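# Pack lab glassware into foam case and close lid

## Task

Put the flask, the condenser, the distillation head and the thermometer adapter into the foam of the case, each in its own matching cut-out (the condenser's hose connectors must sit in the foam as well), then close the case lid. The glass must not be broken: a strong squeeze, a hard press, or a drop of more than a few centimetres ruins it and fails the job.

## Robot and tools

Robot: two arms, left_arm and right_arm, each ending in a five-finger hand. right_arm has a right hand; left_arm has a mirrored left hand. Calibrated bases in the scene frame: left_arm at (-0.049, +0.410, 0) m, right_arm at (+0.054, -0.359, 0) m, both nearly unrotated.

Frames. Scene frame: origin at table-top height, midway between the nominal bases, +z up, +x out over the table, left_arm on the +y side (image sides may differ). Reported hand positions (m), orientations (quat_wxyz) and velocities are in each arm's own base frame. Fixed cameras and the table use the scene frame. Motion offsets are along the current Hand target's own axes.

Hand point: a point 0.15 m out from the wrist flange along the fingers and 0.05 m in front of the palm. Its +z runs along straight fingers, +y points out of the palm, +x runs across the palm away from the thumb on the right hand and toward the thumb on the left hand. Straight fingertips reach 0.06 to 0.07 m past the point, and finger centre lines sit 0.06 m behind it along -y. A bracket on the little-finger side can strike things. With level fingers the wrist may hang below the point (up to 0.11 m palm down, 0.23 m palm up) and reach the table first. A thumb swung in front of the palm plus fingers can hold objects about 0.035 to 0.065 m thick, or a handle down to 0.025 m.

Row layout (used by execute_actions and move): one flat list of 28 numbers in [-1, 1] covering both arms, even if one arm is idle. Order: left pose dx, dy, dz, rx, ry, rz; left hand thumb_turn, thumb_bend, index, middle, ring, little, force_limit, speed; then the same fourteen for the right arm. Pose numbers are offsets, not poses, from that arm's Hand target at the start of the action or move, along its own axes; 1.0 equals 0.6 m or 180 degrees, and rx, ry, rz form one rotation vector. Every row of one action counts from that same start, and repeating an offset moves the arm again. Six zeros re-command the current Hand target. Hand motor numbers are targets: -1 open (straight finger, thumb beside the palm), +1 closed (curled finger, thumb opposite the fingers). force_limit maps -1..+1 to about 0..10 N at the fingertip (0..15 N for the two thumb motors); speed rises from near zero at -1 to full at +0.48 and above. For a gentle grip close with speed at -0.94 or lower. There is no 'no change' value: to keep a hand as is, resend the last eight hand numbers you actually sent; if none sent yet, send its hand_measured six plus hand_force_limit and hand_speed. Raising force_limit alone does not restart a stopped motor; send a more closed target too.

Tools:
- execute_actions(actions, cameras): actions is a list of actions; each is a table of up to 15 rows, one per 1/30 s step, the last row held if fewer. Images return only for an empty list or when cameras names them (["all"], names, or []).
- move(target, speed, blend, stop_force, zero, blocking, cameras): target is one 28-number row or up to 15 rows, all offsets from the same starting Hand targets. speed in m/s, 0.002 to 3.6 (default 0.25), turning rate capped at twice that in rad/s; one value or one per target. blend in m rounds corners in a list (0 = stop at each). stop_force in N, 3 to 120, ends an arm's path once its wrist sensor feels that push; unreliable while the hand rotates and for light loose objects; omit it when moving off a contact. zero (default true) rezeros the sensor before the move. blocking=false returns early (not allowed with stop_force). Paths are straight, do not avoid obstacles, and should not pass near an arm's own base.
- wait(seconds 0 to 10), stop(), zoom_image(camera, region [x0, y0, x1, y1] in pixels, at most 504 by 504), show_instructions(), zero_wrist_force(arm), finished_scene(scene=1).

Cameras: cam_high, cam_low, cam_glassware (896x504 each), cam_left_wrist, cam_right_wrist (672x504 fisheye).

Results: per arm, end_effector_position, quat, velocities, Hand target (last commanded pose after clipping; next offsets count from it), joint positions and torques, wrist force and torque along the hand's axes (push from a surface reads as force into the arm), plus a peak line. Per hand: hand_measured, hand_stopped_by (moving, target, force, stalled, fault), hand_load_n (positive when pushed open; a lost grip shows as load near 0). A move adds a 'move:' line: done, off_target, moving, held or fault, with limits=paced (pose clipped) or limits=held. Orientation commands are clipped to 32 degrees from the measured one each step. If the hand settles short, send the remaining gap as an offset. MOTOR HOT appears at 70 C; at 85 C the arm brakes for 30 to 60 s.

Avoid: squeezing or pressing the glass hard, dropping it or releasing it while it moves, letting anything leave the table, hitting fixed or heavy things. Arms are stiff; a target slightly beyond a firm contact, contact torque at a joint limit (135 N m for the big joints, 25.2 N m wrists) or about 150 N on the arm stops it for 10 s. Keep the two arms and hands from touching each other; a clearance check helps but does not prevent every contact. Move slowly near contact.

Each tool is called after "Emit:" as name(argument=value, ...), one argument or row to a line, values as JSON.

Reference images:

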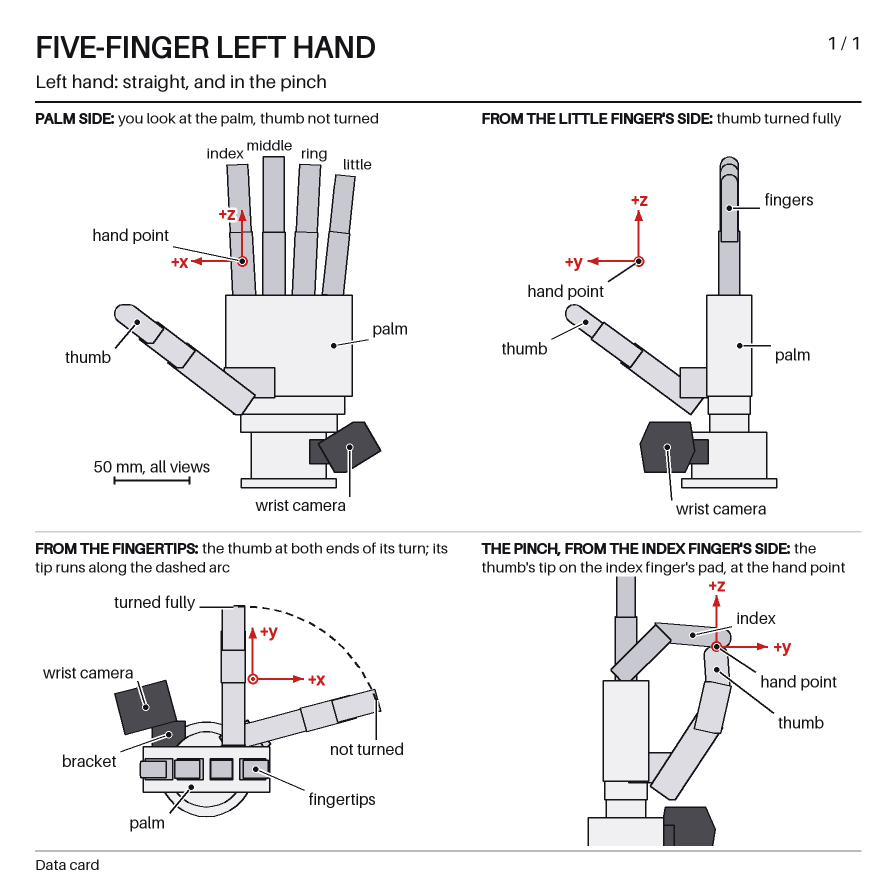

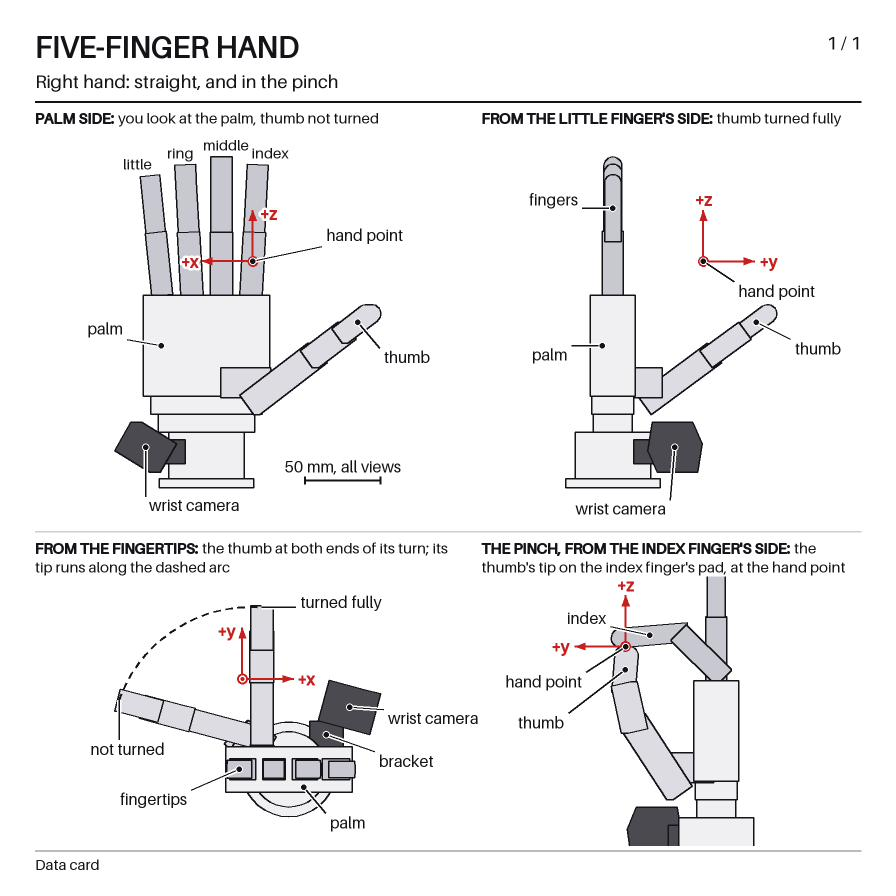

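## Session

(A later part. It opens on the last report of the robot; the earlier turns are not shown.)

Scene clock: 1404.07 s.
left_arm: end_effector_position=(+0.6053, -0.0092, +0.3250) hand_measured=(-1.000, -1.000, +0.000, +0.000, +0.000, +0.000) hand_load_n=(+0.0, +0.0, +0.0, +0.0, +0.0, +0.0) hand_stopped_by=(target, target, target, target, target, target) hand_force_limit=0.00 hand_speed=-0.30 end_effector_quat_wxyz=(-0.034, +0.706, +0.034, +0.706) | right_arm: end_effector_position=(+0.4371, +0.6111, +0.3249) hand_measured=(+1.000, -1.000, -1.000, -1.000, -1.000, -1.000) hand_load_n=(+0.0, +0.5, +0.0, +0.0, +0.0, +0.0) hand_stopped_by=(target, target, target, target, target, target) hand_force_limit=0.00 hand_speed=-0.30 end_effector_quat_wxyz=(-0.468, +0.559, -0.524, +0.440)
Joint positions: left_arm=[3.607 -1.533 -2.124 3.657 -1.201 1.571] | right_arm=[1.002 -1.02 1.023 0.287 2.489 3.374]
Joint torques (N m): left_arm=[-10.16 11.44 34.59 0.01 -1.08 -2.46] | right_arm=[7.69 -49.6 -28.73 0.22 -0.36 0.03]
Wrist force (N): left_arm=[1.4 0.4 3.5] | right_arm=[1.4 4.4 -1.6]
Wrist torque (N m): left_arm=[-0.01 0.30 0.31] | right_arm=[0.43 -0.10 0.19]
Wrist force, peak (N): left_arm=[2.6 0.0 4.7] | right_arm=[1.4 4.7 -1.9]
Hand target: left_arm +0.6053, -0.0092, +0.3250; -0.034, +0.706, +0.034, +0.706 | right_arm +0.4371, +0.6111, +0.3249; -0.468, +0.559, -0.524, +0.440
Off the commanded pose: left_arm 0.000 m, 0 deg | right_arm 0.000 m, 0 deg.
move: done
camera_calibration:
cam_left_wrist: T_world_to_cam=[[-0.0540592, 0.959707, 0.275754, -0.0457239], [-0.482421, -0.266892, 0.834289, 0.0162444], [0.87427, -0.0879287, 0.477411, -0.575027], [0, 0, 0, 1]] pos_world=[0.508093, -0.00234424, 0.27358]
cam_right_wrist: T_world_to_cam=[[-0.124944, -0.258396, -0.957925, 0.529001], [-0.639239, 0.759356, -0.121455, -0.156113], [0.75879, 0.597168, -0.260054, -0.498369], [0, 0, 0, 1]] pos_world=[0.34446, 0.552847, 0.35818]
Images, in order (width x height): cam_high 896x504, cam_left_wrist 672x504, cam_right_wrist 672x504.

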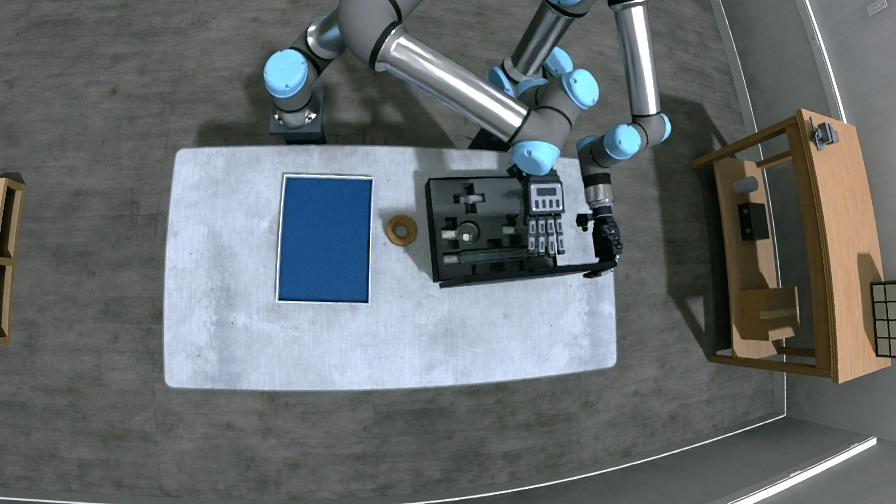

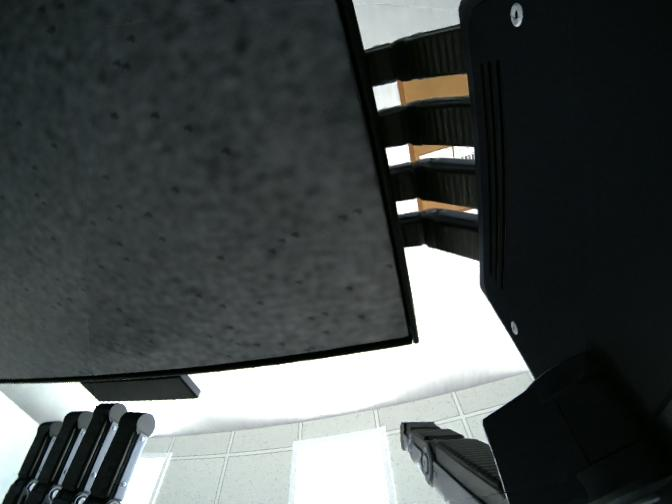

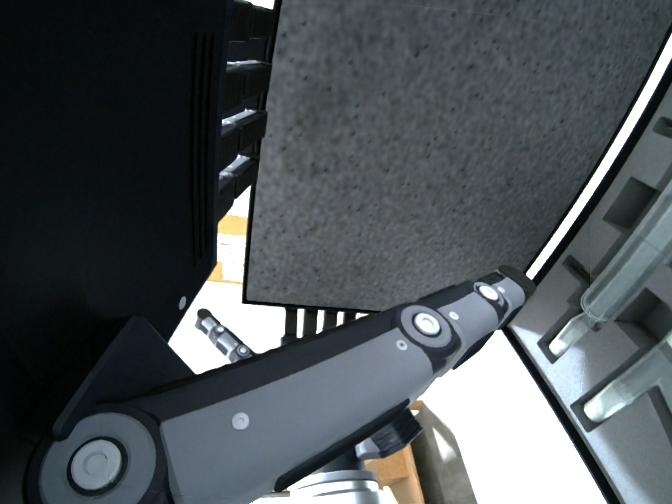

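Emit:
move(
  target=[0,0,-0.0333,0,0,0,-1,-1,0,0,0,0,0,-0.3, 0,0,0,0,0,0,1,-1,-1,-1,-1,-1,0,-0.3],
  speed=0.02,
  stop_force=8,
  cameras=["cam_right_wrist", "cam_left_wrist", "cam_high"],
)

Emit:
zoom_image(
  camera="cam_right_wrist",
  region=[200, 0, 380, 330],
)

Scene clock: 1412.87 s.
left_arm: end_effector_position=(+0.5854, -0.0111, +0.3250) hand_measured=(-1.000, -1.000, +0.000, +0.000, +0.000, +0.000) hand_load_n=(+0.0, +0.0, +0.5, +0.0, +0.0, +2.0) hand_stopped_by=(target, target, target, target, target, target) hand_force_limit=0.00 hand_speed=-0.30 end_effector_quat_wxyz=(-0.034, +0.706, +0.034, +0.706) | right_arm: end_effector_position=(+0.4371, +0.6111, +0.3249) hand_measured=(+1.000, -1.000, -1.000, -1.000, -1.000, -1.000) hand_load_n=(+0.0, +0.0, +0.5, +0.0, +0.0, +0.0) hand_stopped_by=(target, target, target, target, target, target) hand_force_limit=0.00 hand_speed=-0.30 end_effector_quat_wxyz=(-0.468, +0.559, -0.524, +0.440)
Joint positions: left_arm=[3.631 -1.48 -2.173 3.653 -1.177 1.571] | right_arm=[1.002 -1.02 1.023 0.287 2.489 3.374]
Joint torques (N m): left_arm=[-12.9 8.59 33.14 3.07 -0.62 -2.28] | right_arm=[-4.81 -45.92 -28.26 0.28 -0.27 -0.26]
Wrist force (N): left_arm=[1.8 -1.8 4.7] | right_arm=[2.0 4.4 -4.0]
Wrist torque (N m): left_arm=[-0.03 0.40 0.46] | right_arm=[0.63 -0.05 0.23]
Wrist force, peak (N): left_arm=[3.5 -2.3 6.3] | right_arm=[2.1 4.6 -5.2]
Hand target: left_arm +0.5854, -0.0111, +0.3250; -0.034, +0.706, +0.034, +0.706 | right_arm +0.4371, +0.6111, +0.3249; -0.468, +0.559, -0.524, +0.440
Off the commanded pose: left_arm 0.000 m, 0 deg | right_arm 0.000 m, 0 deg.
move: done
camera_calibration:
cam_left_wrist: T_world_to_cam=[[-0.0540592, 0.959707, 0.275754, -0.0449763], [-0.482421, -0.266892, 0.834289, 0.00613717], [0.87427, -0.0879287, 0.477411, -0.557796], [0, 0, 0, 1]] pos_world=[0.488193, -0.00424424, 0.27358]
cam_right_wrist: T_world_to_cam=[[-0.124944, -0.258396, -0.957925, 0.529001], [-0.639239, 0.759356, -0.121455, -0.156113], [0.75879, 0.597168, -0.260054, -0.498369], [0, 0, 0, 1]] pos_world=[0.34446, 0.552847, 0.35818]
Images, in order (width x height): cam_high 896x504, cam_left_wrist 672x504, cam_right_wrist 672x504.

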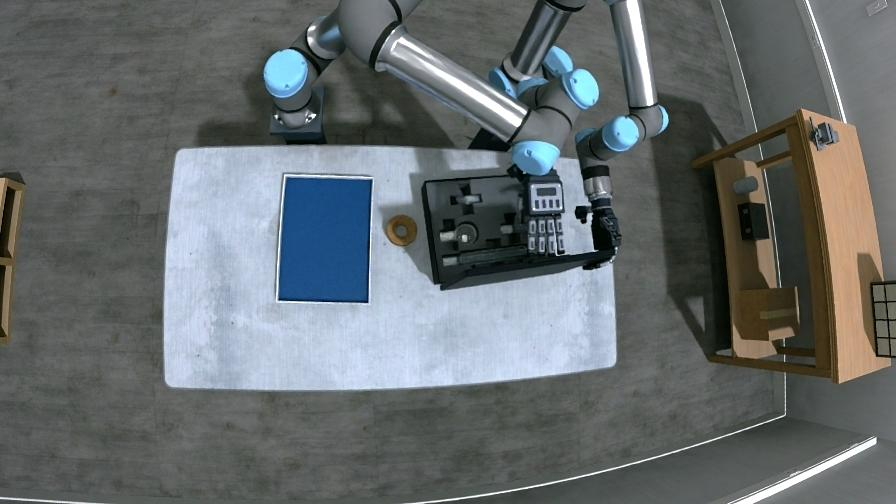

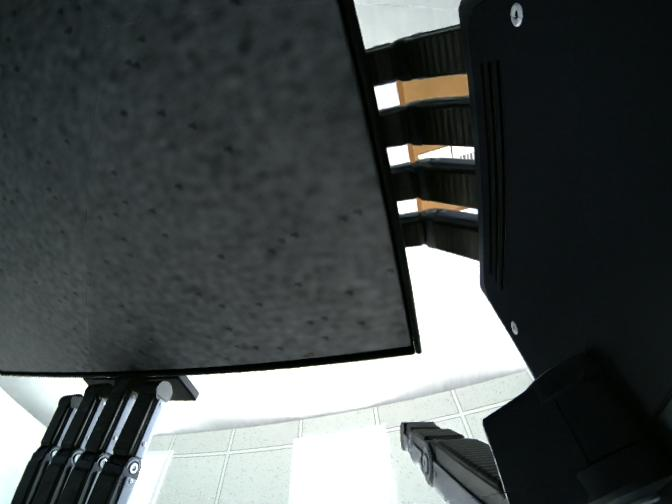

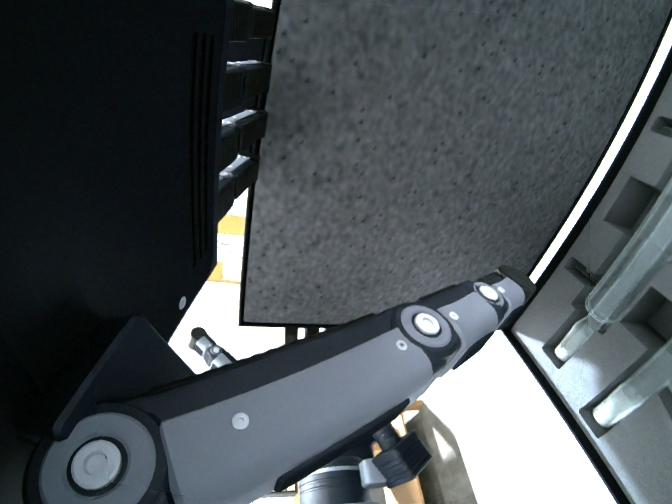

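Scaled by 1.527 from the camera's 672x504 image, which has a finer 960x720 frame.

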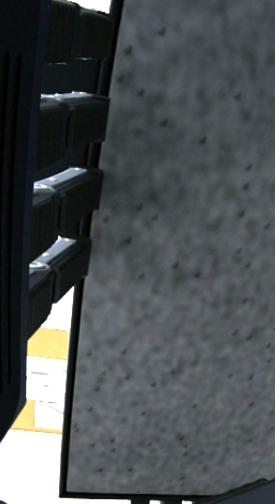

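Emit:
move(
  target=[0,0,0.0083,0,0,0,-1,-1,0,0,0,0,0,-0.3, 0,0,0,0,0,0,1,-1,-1,-1,-1,-1,0,-0.3],
  speed=0.02,
  cameras=["cam_high"],
)

Emit:
zoom_image(
  camera="cam_high",
  region=[400, 150, 640, 330],
)

Scene clock: 1415.23 s.
left_arm: end_effector_position=(+0.5904, -0.0106, +0.3250) hand_measured=(-1.000, -1.000, +0.000, +0.000, +0.000, +0.000) hand_load_n=(+0.0, +0.0, +0.0, +0.0, +0.0, +0.0) hand_stopped_by=(target, target, target, target, target, target) hand_force_limit=0.00 hand_speed=-0.30 end_effector_quat_wxyz=(-0.034, +0.706, +0.034, +0.706) | right_arm: end_effector_position=(+0.4371, +0.6111, +0.3249) hand_measured=(+1.000, -1.000, -1.000, -1.000, -1.000, -1.000) hand_load_n=(+0.0, +0.0, -0.5, +0.0, +0.0, +0.0) hand_stopped_by=(target, target, target, target, target, target) hand_force_limit=0.00 hand_speed=-0.30 end_effector_quat_wxyz=(-0.468, +0.559, -0.524, +0.440)
Joint positions: left_arm=[3.624 -1.494 -2.161 3.655 -1.184 1.571] | right_arm=[1.002 -1.02 1.023 0.287 2.489 3.374]
Joint torques (N m): left_arm=[-0.24 24.08 19.39 3.29 -0.12 -2.11] | right_arm=[-5.27 -40.95 -28.68 0.22 0.02 -0.24]
Wrist force (N): left_arm=[1.4 0.3 2.7] | right_arm=[1.4 3.8 -2.9]
Wrist torque (N m): left_arm=[-0.01 0.25 0.31] | right_arm=[0.49 -0.10 0.18]
Wrist force, peak (N): left_arm=[2.0 -1.6 5.2] | right_arm=[2.3 4.1 -4.6]
Hand target: left_arm +0.5903, -0.0106, +0.3250; -0.034, +0.706, +0.034, +0.706 | right_arm +0.4371, +0.6111, +0.3249; -0.468, +0.559, -0.524, +0.440
Off the commanded pose: left_arm 0.000 m, 0 deg | right_arm 0.000 m, 0 deg.
move: done
Images, in order (width x height): cam_high 896x504.

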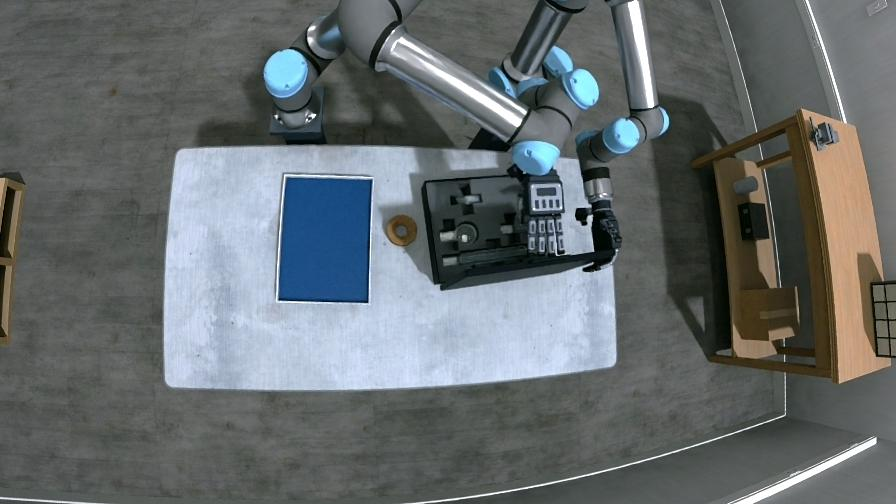

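Scaled by 2.100 from the camera's 896x504 image, which has a finer 1280x720 frame.

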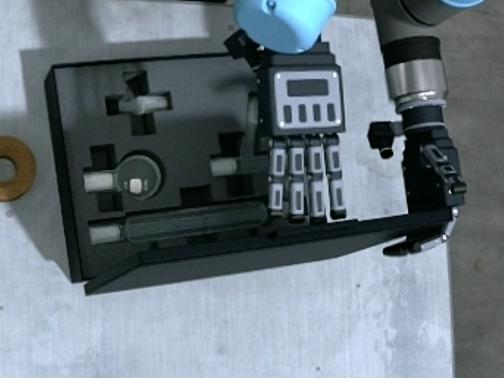

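Emit:
move(
  target=[0,0,0,0,0,0,-1,-1,0,0,0,0,0,-0.3, 0,0.0315,-0.0813,0,0,0,1,-1,-1,-1,-1,-1,0,-0.3],
  speed=0.03,
  cameras=["cam_high", "cam_right_wrist", "cam_left_wrist"],
)

Scene clock: 1419.70 s.
left_arm: end_effector_position=(+0.5903, -0.0106, +0.3250) hand_measured=(-1.000, -1.000, +0.000, +0.000, +0.000, +0.000) hand_load_n=(+0.0, +0.0, +0.0, +0.0, +0.0, +0.0) hand_stopped_by=(target, target, target, target, target, target) hand_force_limit=0.00 hand_speed=-0.30 end_effector_quat_wxyz=(-0.034, +0.706, +0.034, +0.706) | right_arm: end_effector_position=(+0.3857, +0.6078, +0.3148) hand_measured=(+1.000, -1.000, -1.000, -1.000, -1.000, -1.000) hand_load_n=(+0.0, +0.0, +0.0, +0.0, +0.0, +0.0) hand_stopped_by=(target, target, target, target, target, target) hand_force_limit=0.00 hand_speed=-0.30 end_effector_quat_wxyz=(-0.468, +0.559, -0.524, +0.440)
Joint positions: left_arm=[3.624 -1.493 -2.161 3.655 -1.183 1.571] | right_arm=[1.076 -1.062 1.117 0.267 2.56 3.413]
Joint torques (N m): left_arm=[11.21 22.14 5.83 -0.56 1.15 -1.28] | right_arm=[-4.36 -31.14 -29.56 -0.92 -0.37 -1.59]
Wrist force (N): left_arm=[1.5 0.3 2.3] | right_arm=[1.5 4.2 -1.4]
Wrist torque (N m): left_arm=[0.00 0.23 0.31] | right_arm=[0.39 -0.12 0.14]
Wrist force, peak (N): left_arm=[1.6 0.7 2.7] | right_arm=[1.5 4.3 -3.1]
Hand target: left_arm +0.5903, -0.0106, +0.3250; -0.034, +0.706, +0.034, +0.706 | right_arm +0.3858, +0.6079, +0.3148; -0.468, +0.559, -0.524, +0.440
Off the commanded pose: left_arm 0.000 m, 0 deg | right_arm 0.000 m, 0 deg.
move: done
camera_calibration:
cam_left_wrist: T_world_to_cam=[[-0.0540592, 0.959707, 0.275754, -0.0451858], [-0.482421, -0.266892, 0.834289, 0.00868272], [0.87427, -0.0879287, 0.477411, -0.562123], [0, 0, 0, 1]] pos_world=[0.493193, -0.00374424, 0.27358]
cam_right_wrist: T_world_to_cam=[[-0.124939, -0.258256, -0.957963, 0.512013], [-0.639217, 0.759391, -0.121355, -0.187826], [0.758809, 0.597185, -0.25996, -0.46013], [0, 0, 0, 1]] pos_world=[0.29306, 0.549647, 0.34808]
Images, in order (width x height): cam_high 896x504, cam_left_wrist 672x504, cam_right_wrist 672x504.

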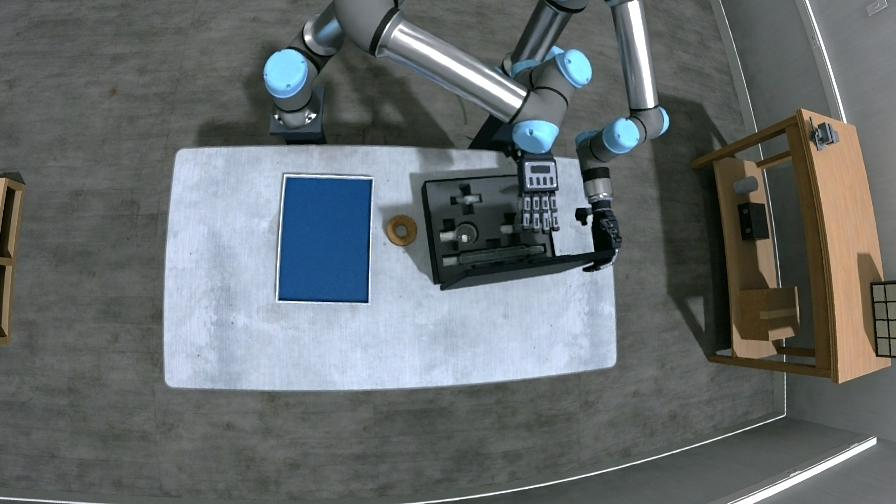

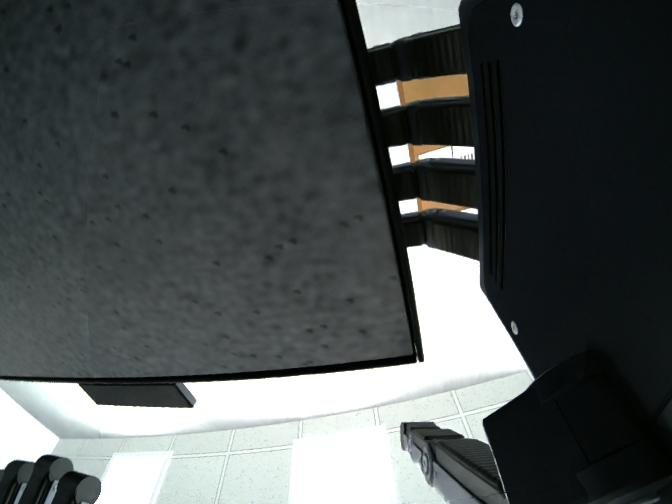

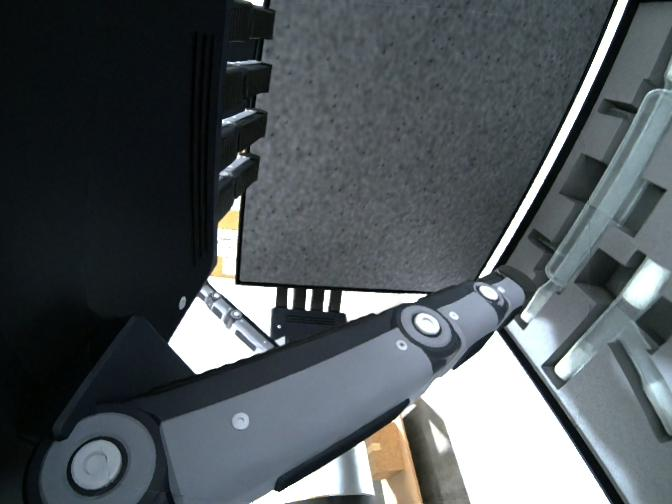

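Emit:
move(
  target=[-0.01,0,-0.0733,0,0,0,-1,-1,0,0,0,0,0,-0.3, 0,0,0,0,0,0,1,-1,-1,-1,-1,-1,0,-0.3],
  speed=0.03,
  stop_force=6,
  cameras=["cam_high", "cam_right_wrist", "cam_left_wrist"],
)

Scene clock: 1423.87 s.
left_arm: end_effector_position=(+0.5465, -0.0148, +0.3190) hand_measured=(-1.000, -1.000, +0.000, +0.000, +0.000, +0.000) hand_load_n=(+0.0, +0.0, +0.0, +0.0, +0.0, +1.5) hand_stopped_by=(target, target, target, target, target, target) hand_force_limit=0.00 hand_speed=-0.30 end_effector_quat_wxyz=(-0.034, +0.706, +0.034, +0.706) | right_arm: end_effector_position=(+0.3858, +0.6079, +0.3148) hand_measured=(+1.000, -1.000, -1.000, -1.000, -1.000, -1.000) hand_load_n=(+0.0, +0.0, +0.0, -0.5, +0.0, +0.0) hand_stopped_by=(target, target, target, target, target, target) hand_force_limit=0.00 hand_speed=-0.30 end_effector_quat_wxyz=(-0.468, +0.559, -0.524, +0.440)
Joint positions: left_arm=[3.687 -1.377 -2.275 3.653 -1.121 1.571] | right_arm=[1.075 -1.062 1.116 0.267 2.56 3.413]
Joint torques (N m): left_arm=[-11.42 4.43 32.28 2.97 -0.69 -2.31] | right_arm=[-4.52 -28.5 -29.05 0.56 1.63 -1.47]
Wrist force (N): left_arm=[2.4 -1.0 4.4] | right_arm=[2.9 5.0 -4.3]
Wrist torque (N m): left_arm=[-0.06 0.43 0.45] | right_arm=[0.63 0.02 0.28]
Wrist force, peak (N): left_arm=[4.3 -2.4 6.5] | right_arm=[1.9 5.2 -6.0]
Hand target: left_arm +0.5465, -0.0148, +0.3190; -0.034, +0.706, +0.034, +0.706 | right_arm +0.3858, +0.6079, +0.3148; -0.468, +0.559, -0.524, +0.440
Off the commanded pose: left_arm 0.000 m, 0 deg | right_arm 0.000 m, 0 deg.
move: done
camera_calibration:
cam_left_wrist: T_world_to_cam=[[-0.0540592, 0.959707, 0.275754, -0.0418683], [-0.482421, -0.266892, 0.834289, -0.00856254], [0.87427, -0.0879287, 0.477411, -0.521335], [0, 0, 0, 1]] pos_world=[0.449393, -0.00794424, 0.26758]
cam_right_wrist: T_world_to_cam=[[-0.124944, -0.258396, -0.957925, 0.512102], [-0.639239, 0.759356, -0.121455, -0.187638], [0.75879, 0.597168, -0.260054, -0.460235], [0, 0, 0, 1]] pos_world=[0.29326, 0.549647, 0.34808]
Images, in order (width x height): cam_high 896x504, cam_left_wrist 672x504, cam_right_wrist 672x504.

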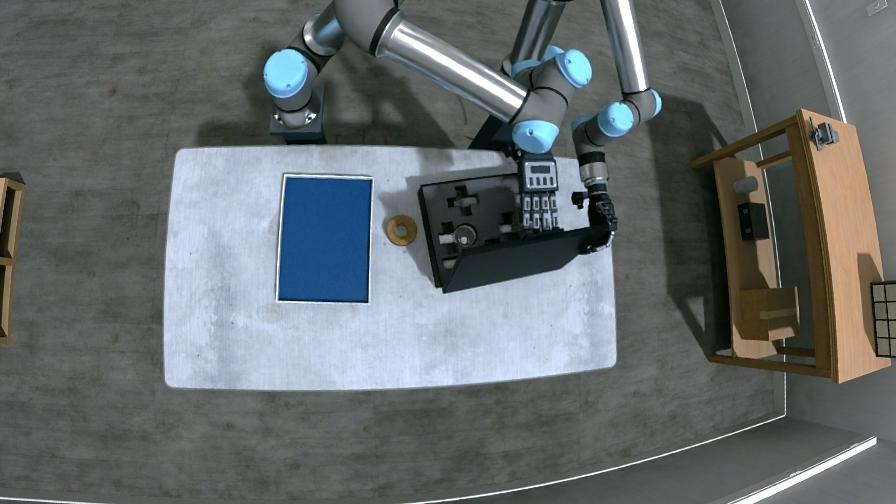

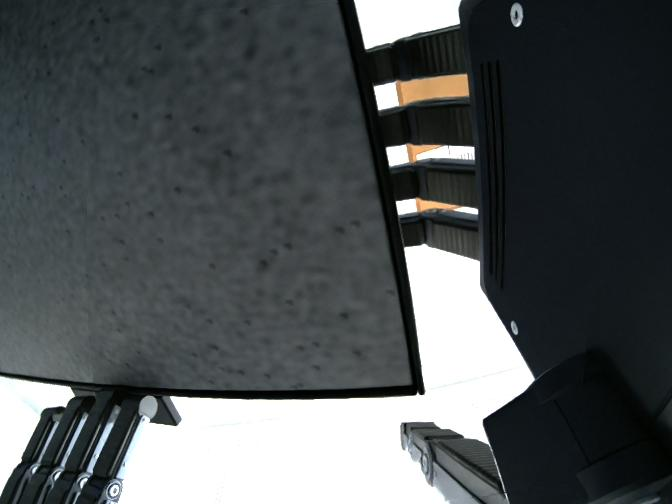

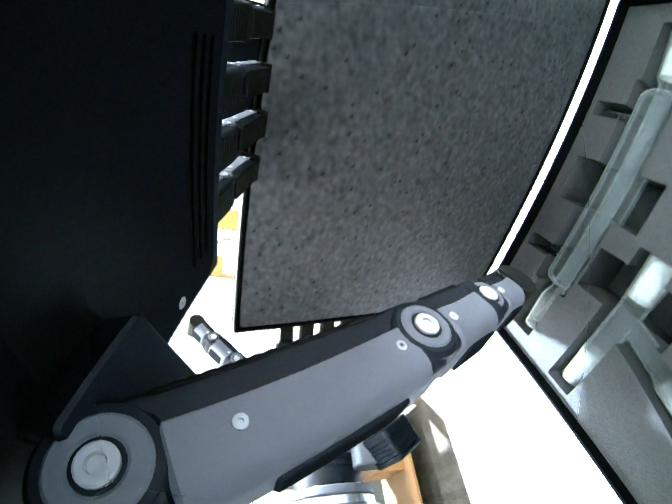

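Emit:
move(
  target=[0,0,0.0083,0,0,0,-1,-1,0,0,0,0,0,-0.3, 0,0.0095,-0.0244,0,0,0,1,-1,-1,-1,-1,-1,0,-0.3],
  speed=0.02,
  cameras=["cam_high", "cam_right_wrist", "cam_left_wrist"],
)

Emit:
zoom_image(
  camera="cam_high",
  region=[380, 150, 640, 330],
)

Scene clock: 1427.40 s.
left_arm: end_effector_position=(+0.5516, -0.0144, +0.3190) hand_measured=(-1.000, -1.000, +0.000, +0.000, +0.000, +0.000) hand_load_n=(+0.0, +0.0, +0.0, +0.0, +0.0, +0.0) hand_stopped_by=(target, target, target, target, target, target) hand_force_limit=0.00 hand_speed=-0.30 end_effector_quat_wxyz=(-0.034, +0.706, +0.034, +0.706) | right_arm: end_effector_position=(+0.3703, +0.6069, +0.3117) hand_measured=(+1.000, -1.000, -1.000, -1.000, -1.000, -1.000) hand_load_n=(+0.0, +0.0, +0.0, +0.0, +0.0, +0.0) hand_stopped_by=(target, target, target, target, target, target) hand_force_limit=0.00 hand_speed=-0.30 end_effector_quat_wxyz=(-0.468, +0.559, -0.524, +0.440)
Joint positions: left_arm=[3.679 -1.392 -2.264 3.656 -1.129 1.571] | right_arm=[1.099 -1.071 1.14 0.265 2.582 3.427]
Joint torques (N m): left_arm=[-2.41 17.21 25.2 3.23 -0.22 -2.17] | right_arm=[-4.26 -38.98 -25.22 -1.35 -0.06 -0.51]
Wrist force (N): left_arm=[1.6 0.5 2.4] | right_arm=[1.2 4.4 -1.7]
Wrist torque (N m): left_arm=[0.01 0.25 0.35] | right_arm=[0.44 -0.06 0.12]
Wrist force, peak (N): left_arm=[2.6 -1.3 4.3] | right_arm=[2.9 5.3 -4.3]
Hand target: left_arm +0.5515, -0.0144, +0.3190; -0.034, +0.706, +0.034, +0.706 | right_arm +0.3705, +0.6069, +0.3117; -0.468, +0.559, -0.524, +0.440
Off the commanded pose: left_arm 0.000 m, 0 deg | right_arm 0.000 m, 0 deg.
move: done
camera_calibration:
cam_left_wrist: T_world_to_cam=[[-0.0540592, 0.959707, 0.275754, -0.0419819], [-0.482421, -0.266892, 0.834289, -0.00604368], [0.87427, -0.0879287, 0.477411, -0.525671], [0, 0, 0, 1]] pos_world=[0.454393, -0.00754424, 0.26758]
cam_right_wrist: T_world_to_cam=[[-0.124944, -0.258396, -0.957925, 0.506925], [-0.639239, 0.759356, -0.121455, -0.197228], [0.75879, 0.597168, -0.260054, -0.448607], [0, 0, 0, 1]] pos_world=[0.27766, 0.548647, 0.34498]
Images, in order (width x height): cam_high 896x504, cam_left_wrist 672x504, cam_right_wrist 672x504.

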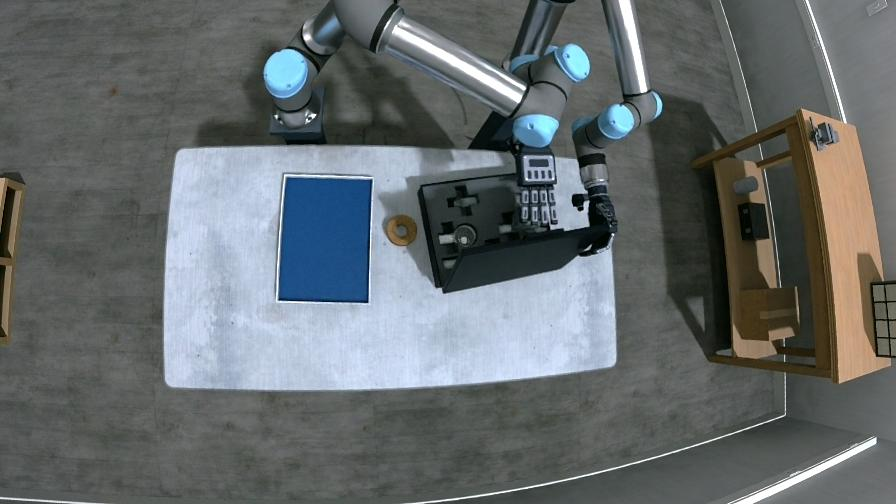

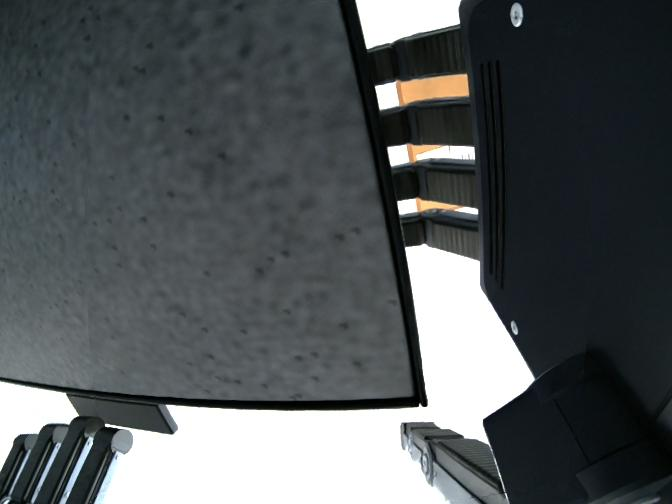

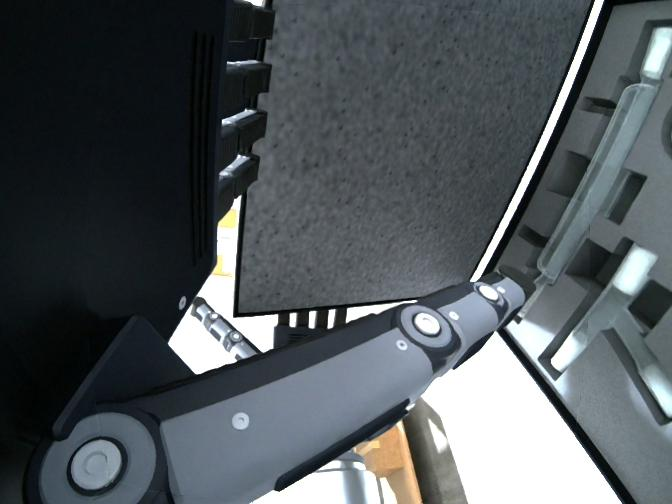

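Scaled by 1.938 from the camera's 896x504 image, which has a finer 1280x720 frame.

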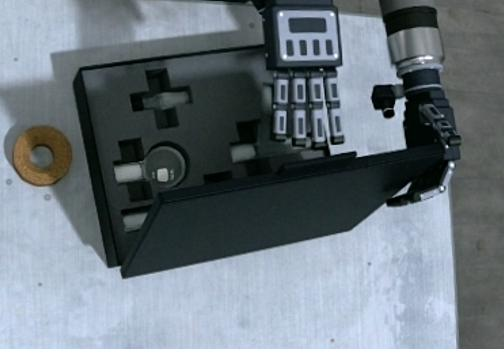

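Emit:
move(
  target=[0,0,0,0,0,0,-1,-1,0,0,0,0,0,-0.3, 0.0077,0.052,-0.0712,0,0,0,1,-1,-1,-1,-1,-1,0,-0.3],
  speed=0.06,
)

Emit:
move(
  target=[-0.0117,0,-0.05,0,0,0,-1,-1,0,0,0,0,0,-0.3, 0,0,0,0,0,0,1,-1,-1,-1,-1,-1,0,-0.3],
  speed=0.03,
  stop_force=6,
  cameras=["cam_high", "cam_right_wrist", "cam_left_wrist"],
)

Emit:
zoom_image(
  camera="cam_high",
  region=[380, 150, 640, 330],
)

Scene clock: 1431.80 s.
left_arm: end_effector_position=(+0.5515, -0.0144, +0.3190) hand_measured=(-1.000, -1.000, +0.000, +0.000, +0.000, +0.000) hand_load_n=(+0.0, +0.0, +0.0, +0.5, +0.0, +0.0) hand_stopped_by=(target, target, target, target, target, target) hand_force_limit=0.00 hand_speed=-0.30 end_effector_quat_wxyz=(-0.034, +0.706, +0.034, +0.706) | right_arm: end_effector_position=(+0.3233, +0.5993, +0.2886) hand_measured=(+1.000, -1.000, -1.000, -1.000, -1.000, -1.000) hand_load_n=(-0.5, +0.0, +0.0, -0.5, +0.0, +0.0) hand_stopped_by=(target, target, target, target, target, target) hand_force_limit=0.00 hand_speed=-0.30 end_effector_quat_wxyz=(-0.468, +0.559, -0.524, +0.440)
Joint positions: left_arm=[3.679 -1.392 -2.264 3.656 -1.129 1.571] | right_arm=[1.17 -1.098 1.244 0.231 2.649 3.476]
Joint torques (N m): left_arm=[9.78 18.35 6.54 -0.6 1.32 -1.5] | right_arm=[-6.06 -28.24 -29.37 0.79 -0.3 -1.34]
Wrist force (N): left_arm=[1.5 0.6 2.4] | right_arm=[1.7 4.6 -1.1]
Wrist torque (N m): left_arm=[0.03 0.26 0.34] | right_arm=[0.43 -0.15 0.26]
Wrist force, peak (N): left_arm=[1.4 0.7 2.7] | right_arm=[1.4 5.3 -2.1]
Hand target: left_arm +0.5515, -0.0144, +0.3190; -0.034, +0.706, +0.034, +0.706 | right_arm +0.3234, +0.5993, +0.2885; -0.468, +0.559, -0.524, +0.440
Off the commanded pose: left_arm 0.000 m, 0 deg | right_arm 0.000 m, 0 deg.
move: done

Scene clock: 1433.83 s.
left_arm: end_effector_position=(+0.5216, -0.0172, +0.3119) hand_measured=(-1.000, -1.000, +0.000, +0.000, +0.000, +0.000) hand_load_n=(+0.0, -0.5, +0.0, +0.0, +0.0, +0.0) hand_stopped_by=(target, target, target, target, target, target) hand_force_limit=0.00 hand_speed=-0.30 end_effector_quat_wxyz=(-0.034, +0.706, +0.034, +0.706) | right_arm: end_effector_position=(+0.3234, +0.5993, +0.2885) hand_measured=(+1.000, -1.000, -1.000, -1.000, -1.000, -1.000) hand_load_n=(+0.0, +0.0, +0.0, +0.0, +0.0, +0.0) hand_stopped_by=(target, target, target, target, target, target) hand_force_limit=0.00 hand_speed=-0.30 end_effector_quat_wxyz=(-0.468, +0.559, -0.524, +0.440)
Joint positions: left_arm=[3.734 -1.309 -2.345 3.654 -1.074 1.571] | right_arm=[1.17 -1.098 1.243 0.231 2.649 3.476]
Joint torques (N m): left_arm=[-10.19 1.78 34.3 3.18 -1.17 -2.45] | right_arm=[-5.47 -26.51 -28.29 1.34 1.57 -0.72]
Wrist force (N): left_arm=[1.4 0.4 3.0] | right_arm=[1.6 4.7 -1.4]
Wrist torque (N m): left_arm=[-0.04 0.28 0.33] | right_arm=[0.48 -0.13 0.27]
Wrist force, peak (N): left_arm=[2.1 1.2 4.3] | right_arm=[1.7 5.1 -1.4]
Hand target: left_arm +0.5216, -0.0172, +0.3119; -0.034, +0.706, +0.034, +0.706 | right_arm +0.3234, +0.5993, +0.2885; -0.468, +0.559, -0.524, +0.440
Off the commanded pose: left_arm 0.000 m, 0 deg | right_arm 0.000 m, 0 deg.
move: done
camera_calibration:
cam_left_wrist: T_world_to_cam=[[-0.0540592, 0.959707, 0.275754, -0.0389533], [-0.482421, -0.266892, 0.834289, -0.0152919], [0.87427, -0.0879287, 0.477411, -0.496387], [0, 0, 0, 1]] pos_world=[0.424493, -0.0103442, 0.26048]
cam_right_wrist: T_world_to_cam=[[-0.124944, -0.258396, -0.957925, 0.476877], [-0.639239, 0.759356, -0.121455, -0.224255], [0.75879, 0.597168, -0.260054, -0.414514], [0, 0, 0, 1]] pos_world=[0.23076, 0.541047, 0.32178]
Images, in order (width x height): cam_high 896x504, cam_left_wrist 672x504, cam_right_wrist 672x504.

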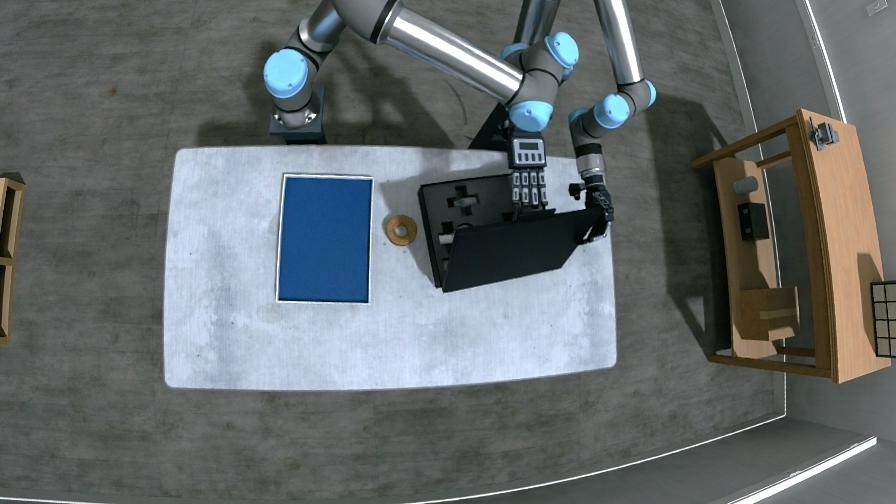

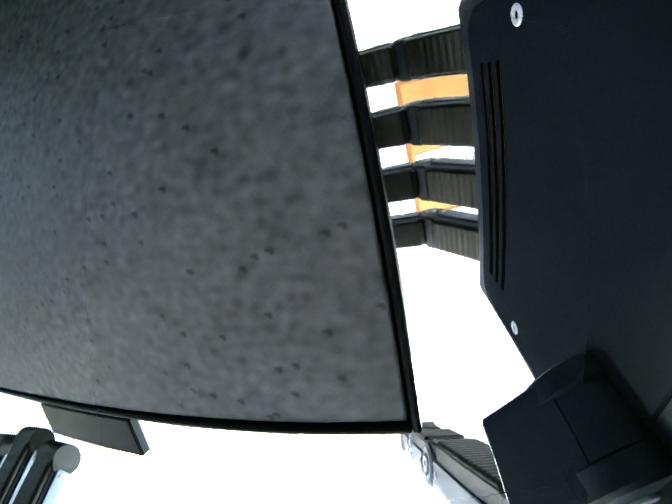

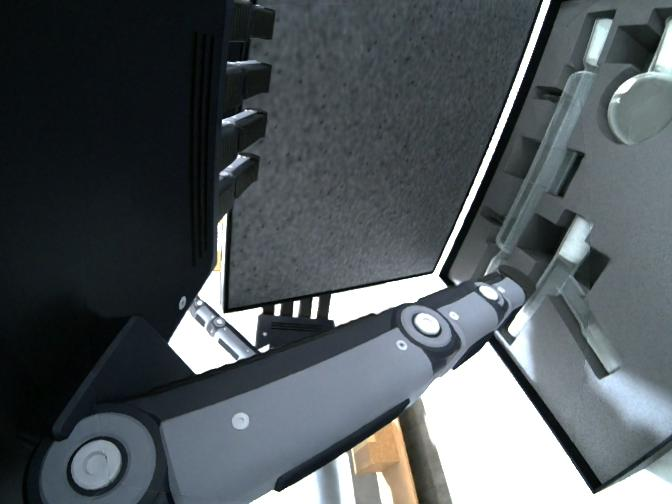

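Scaled by 1.938 from the camera's 896x504 image, which has a finer 1280x720 frame.

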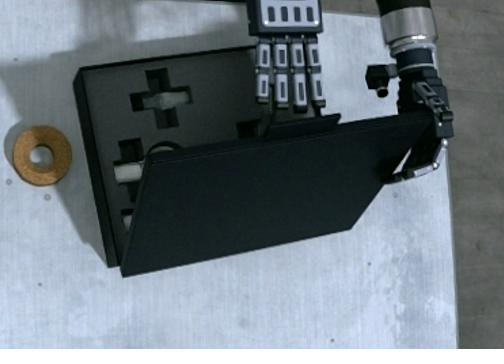

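Emit:
move(
  target=[-0.01,0,-0.025,0,0,0,-1,-1,0,0,0,0,0,-0.3, 0,0,0,0,0,0,1,-1,-1,-1,-1,-1,0,-0.3],
  speed=0.02,
  stop_force=6,
  cameras=["cam_high", "cam_left_wrist"],
)

Scene clock: 1437.67 s.
left_arm: end_effector_position=(+0.5067, -0.0187, +0.3059) hand_measured=(-1.000, -1.000, +0.000, +0.000, +0.000, +0.000) hand_load_n=(+0.0, +0.0, +0.0, +0.0, +0.0, +2.5) hand_stopped_by=(target, target, target, target, target, target) hand_force_limit=0.00 hand_speed=-0.30 end_effector_quat_wxyz=(-0.034, +0.706, +0.034, +0.706) | right_arm: end_effector_position=(+0.3234, +0.5993, +0.2885) hand_measured=(+1.000, -1.000, -1.000, -1.000, -1.000, -1.000) hand_load_n=(+0.0, +0.0, +0.0, -2.0, +0.0, +0.0) hand_stopped_by=(target, target, target, target, target, target) hand_force_limit=0.00 hand_speed=-0.30 end_effector_quat_wxyz=(-0.468, +0.559, -0.524, +0.440)
Joint positions: left_arm=[3.767 -1.268 -2.389 3.657 -1.041 1.571] | right_arm=[1.17 -1.098 1.243 0.231 2.649 3.476]
Joint torques (N m): left_arm=[-11.14 -1.02 30.77 -2.01 -0.76 -2.5] | right_arm=[-4.82 -27.18 -28.45 0.02 1.57 0.87]
Wrist force (N): left_arm=[5.7 -0.8 5.5] | right_arm=[2.0 5.9 -5.2]
Wrist torque (N m): left_arm=[-0.04 0.46 0.48] | right_arm=[0.63 -0.03 0.31]
Wrist force, peak (N): left_arm=[7.2 -0.9 6.1] | right_arm=[1.8 6.2 -5.4]
Hand target: left_arm +0.5067, -0.0187, +0.3059; -0.034, +0.706, +0.034, +0.706 | right_arm +0.3234, +0.5993, +0.2885; -0.468, +0.559, -0.524, +0.440
Off the commanded pose: left_arm 0.000 m, 0 deg | right_arm 0.000 m, 0 deg.
move: done
camera_calibration:
cam_left_wrist: T_world_to_cam=[[-0.0540592, 0.959707, 0.275754, -0.0366647], [-0.482421, -0.266892, 0.834289, -0.0178746], [0.87427, -0.0879287, 0.477411, -0.480628], [0, 0, 0, 1]] pos_world=[0.409593, -0.0118442, 0.25448]
Images, in order (width x height): cam_high 896x504, cam_left_wrist 672x504.

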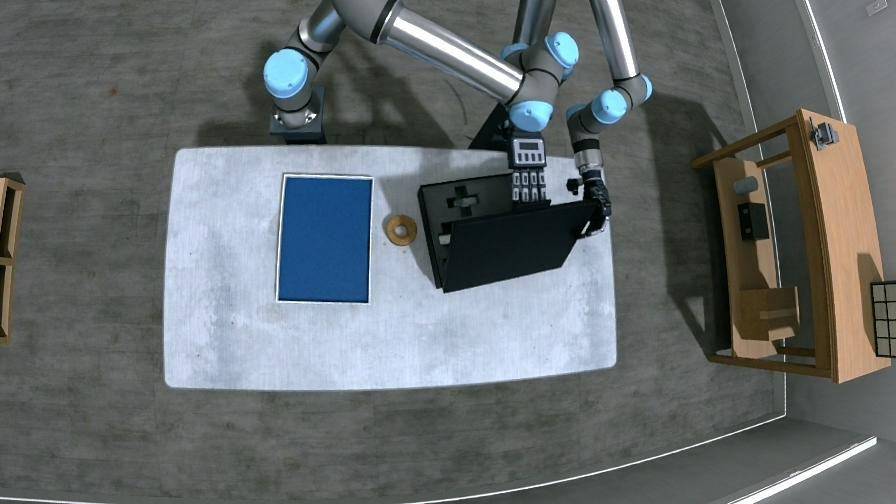

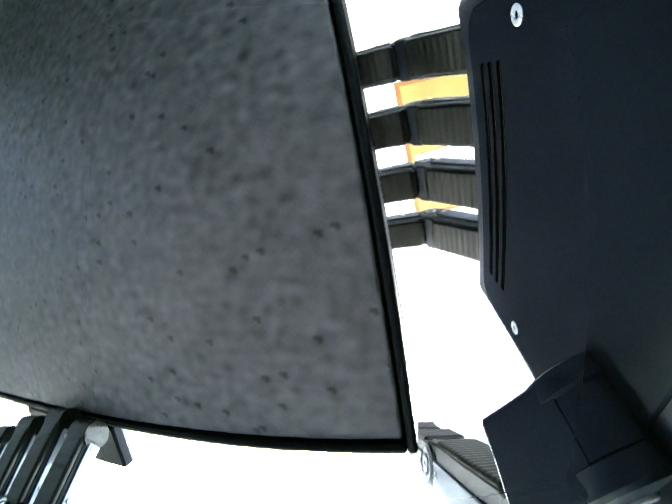

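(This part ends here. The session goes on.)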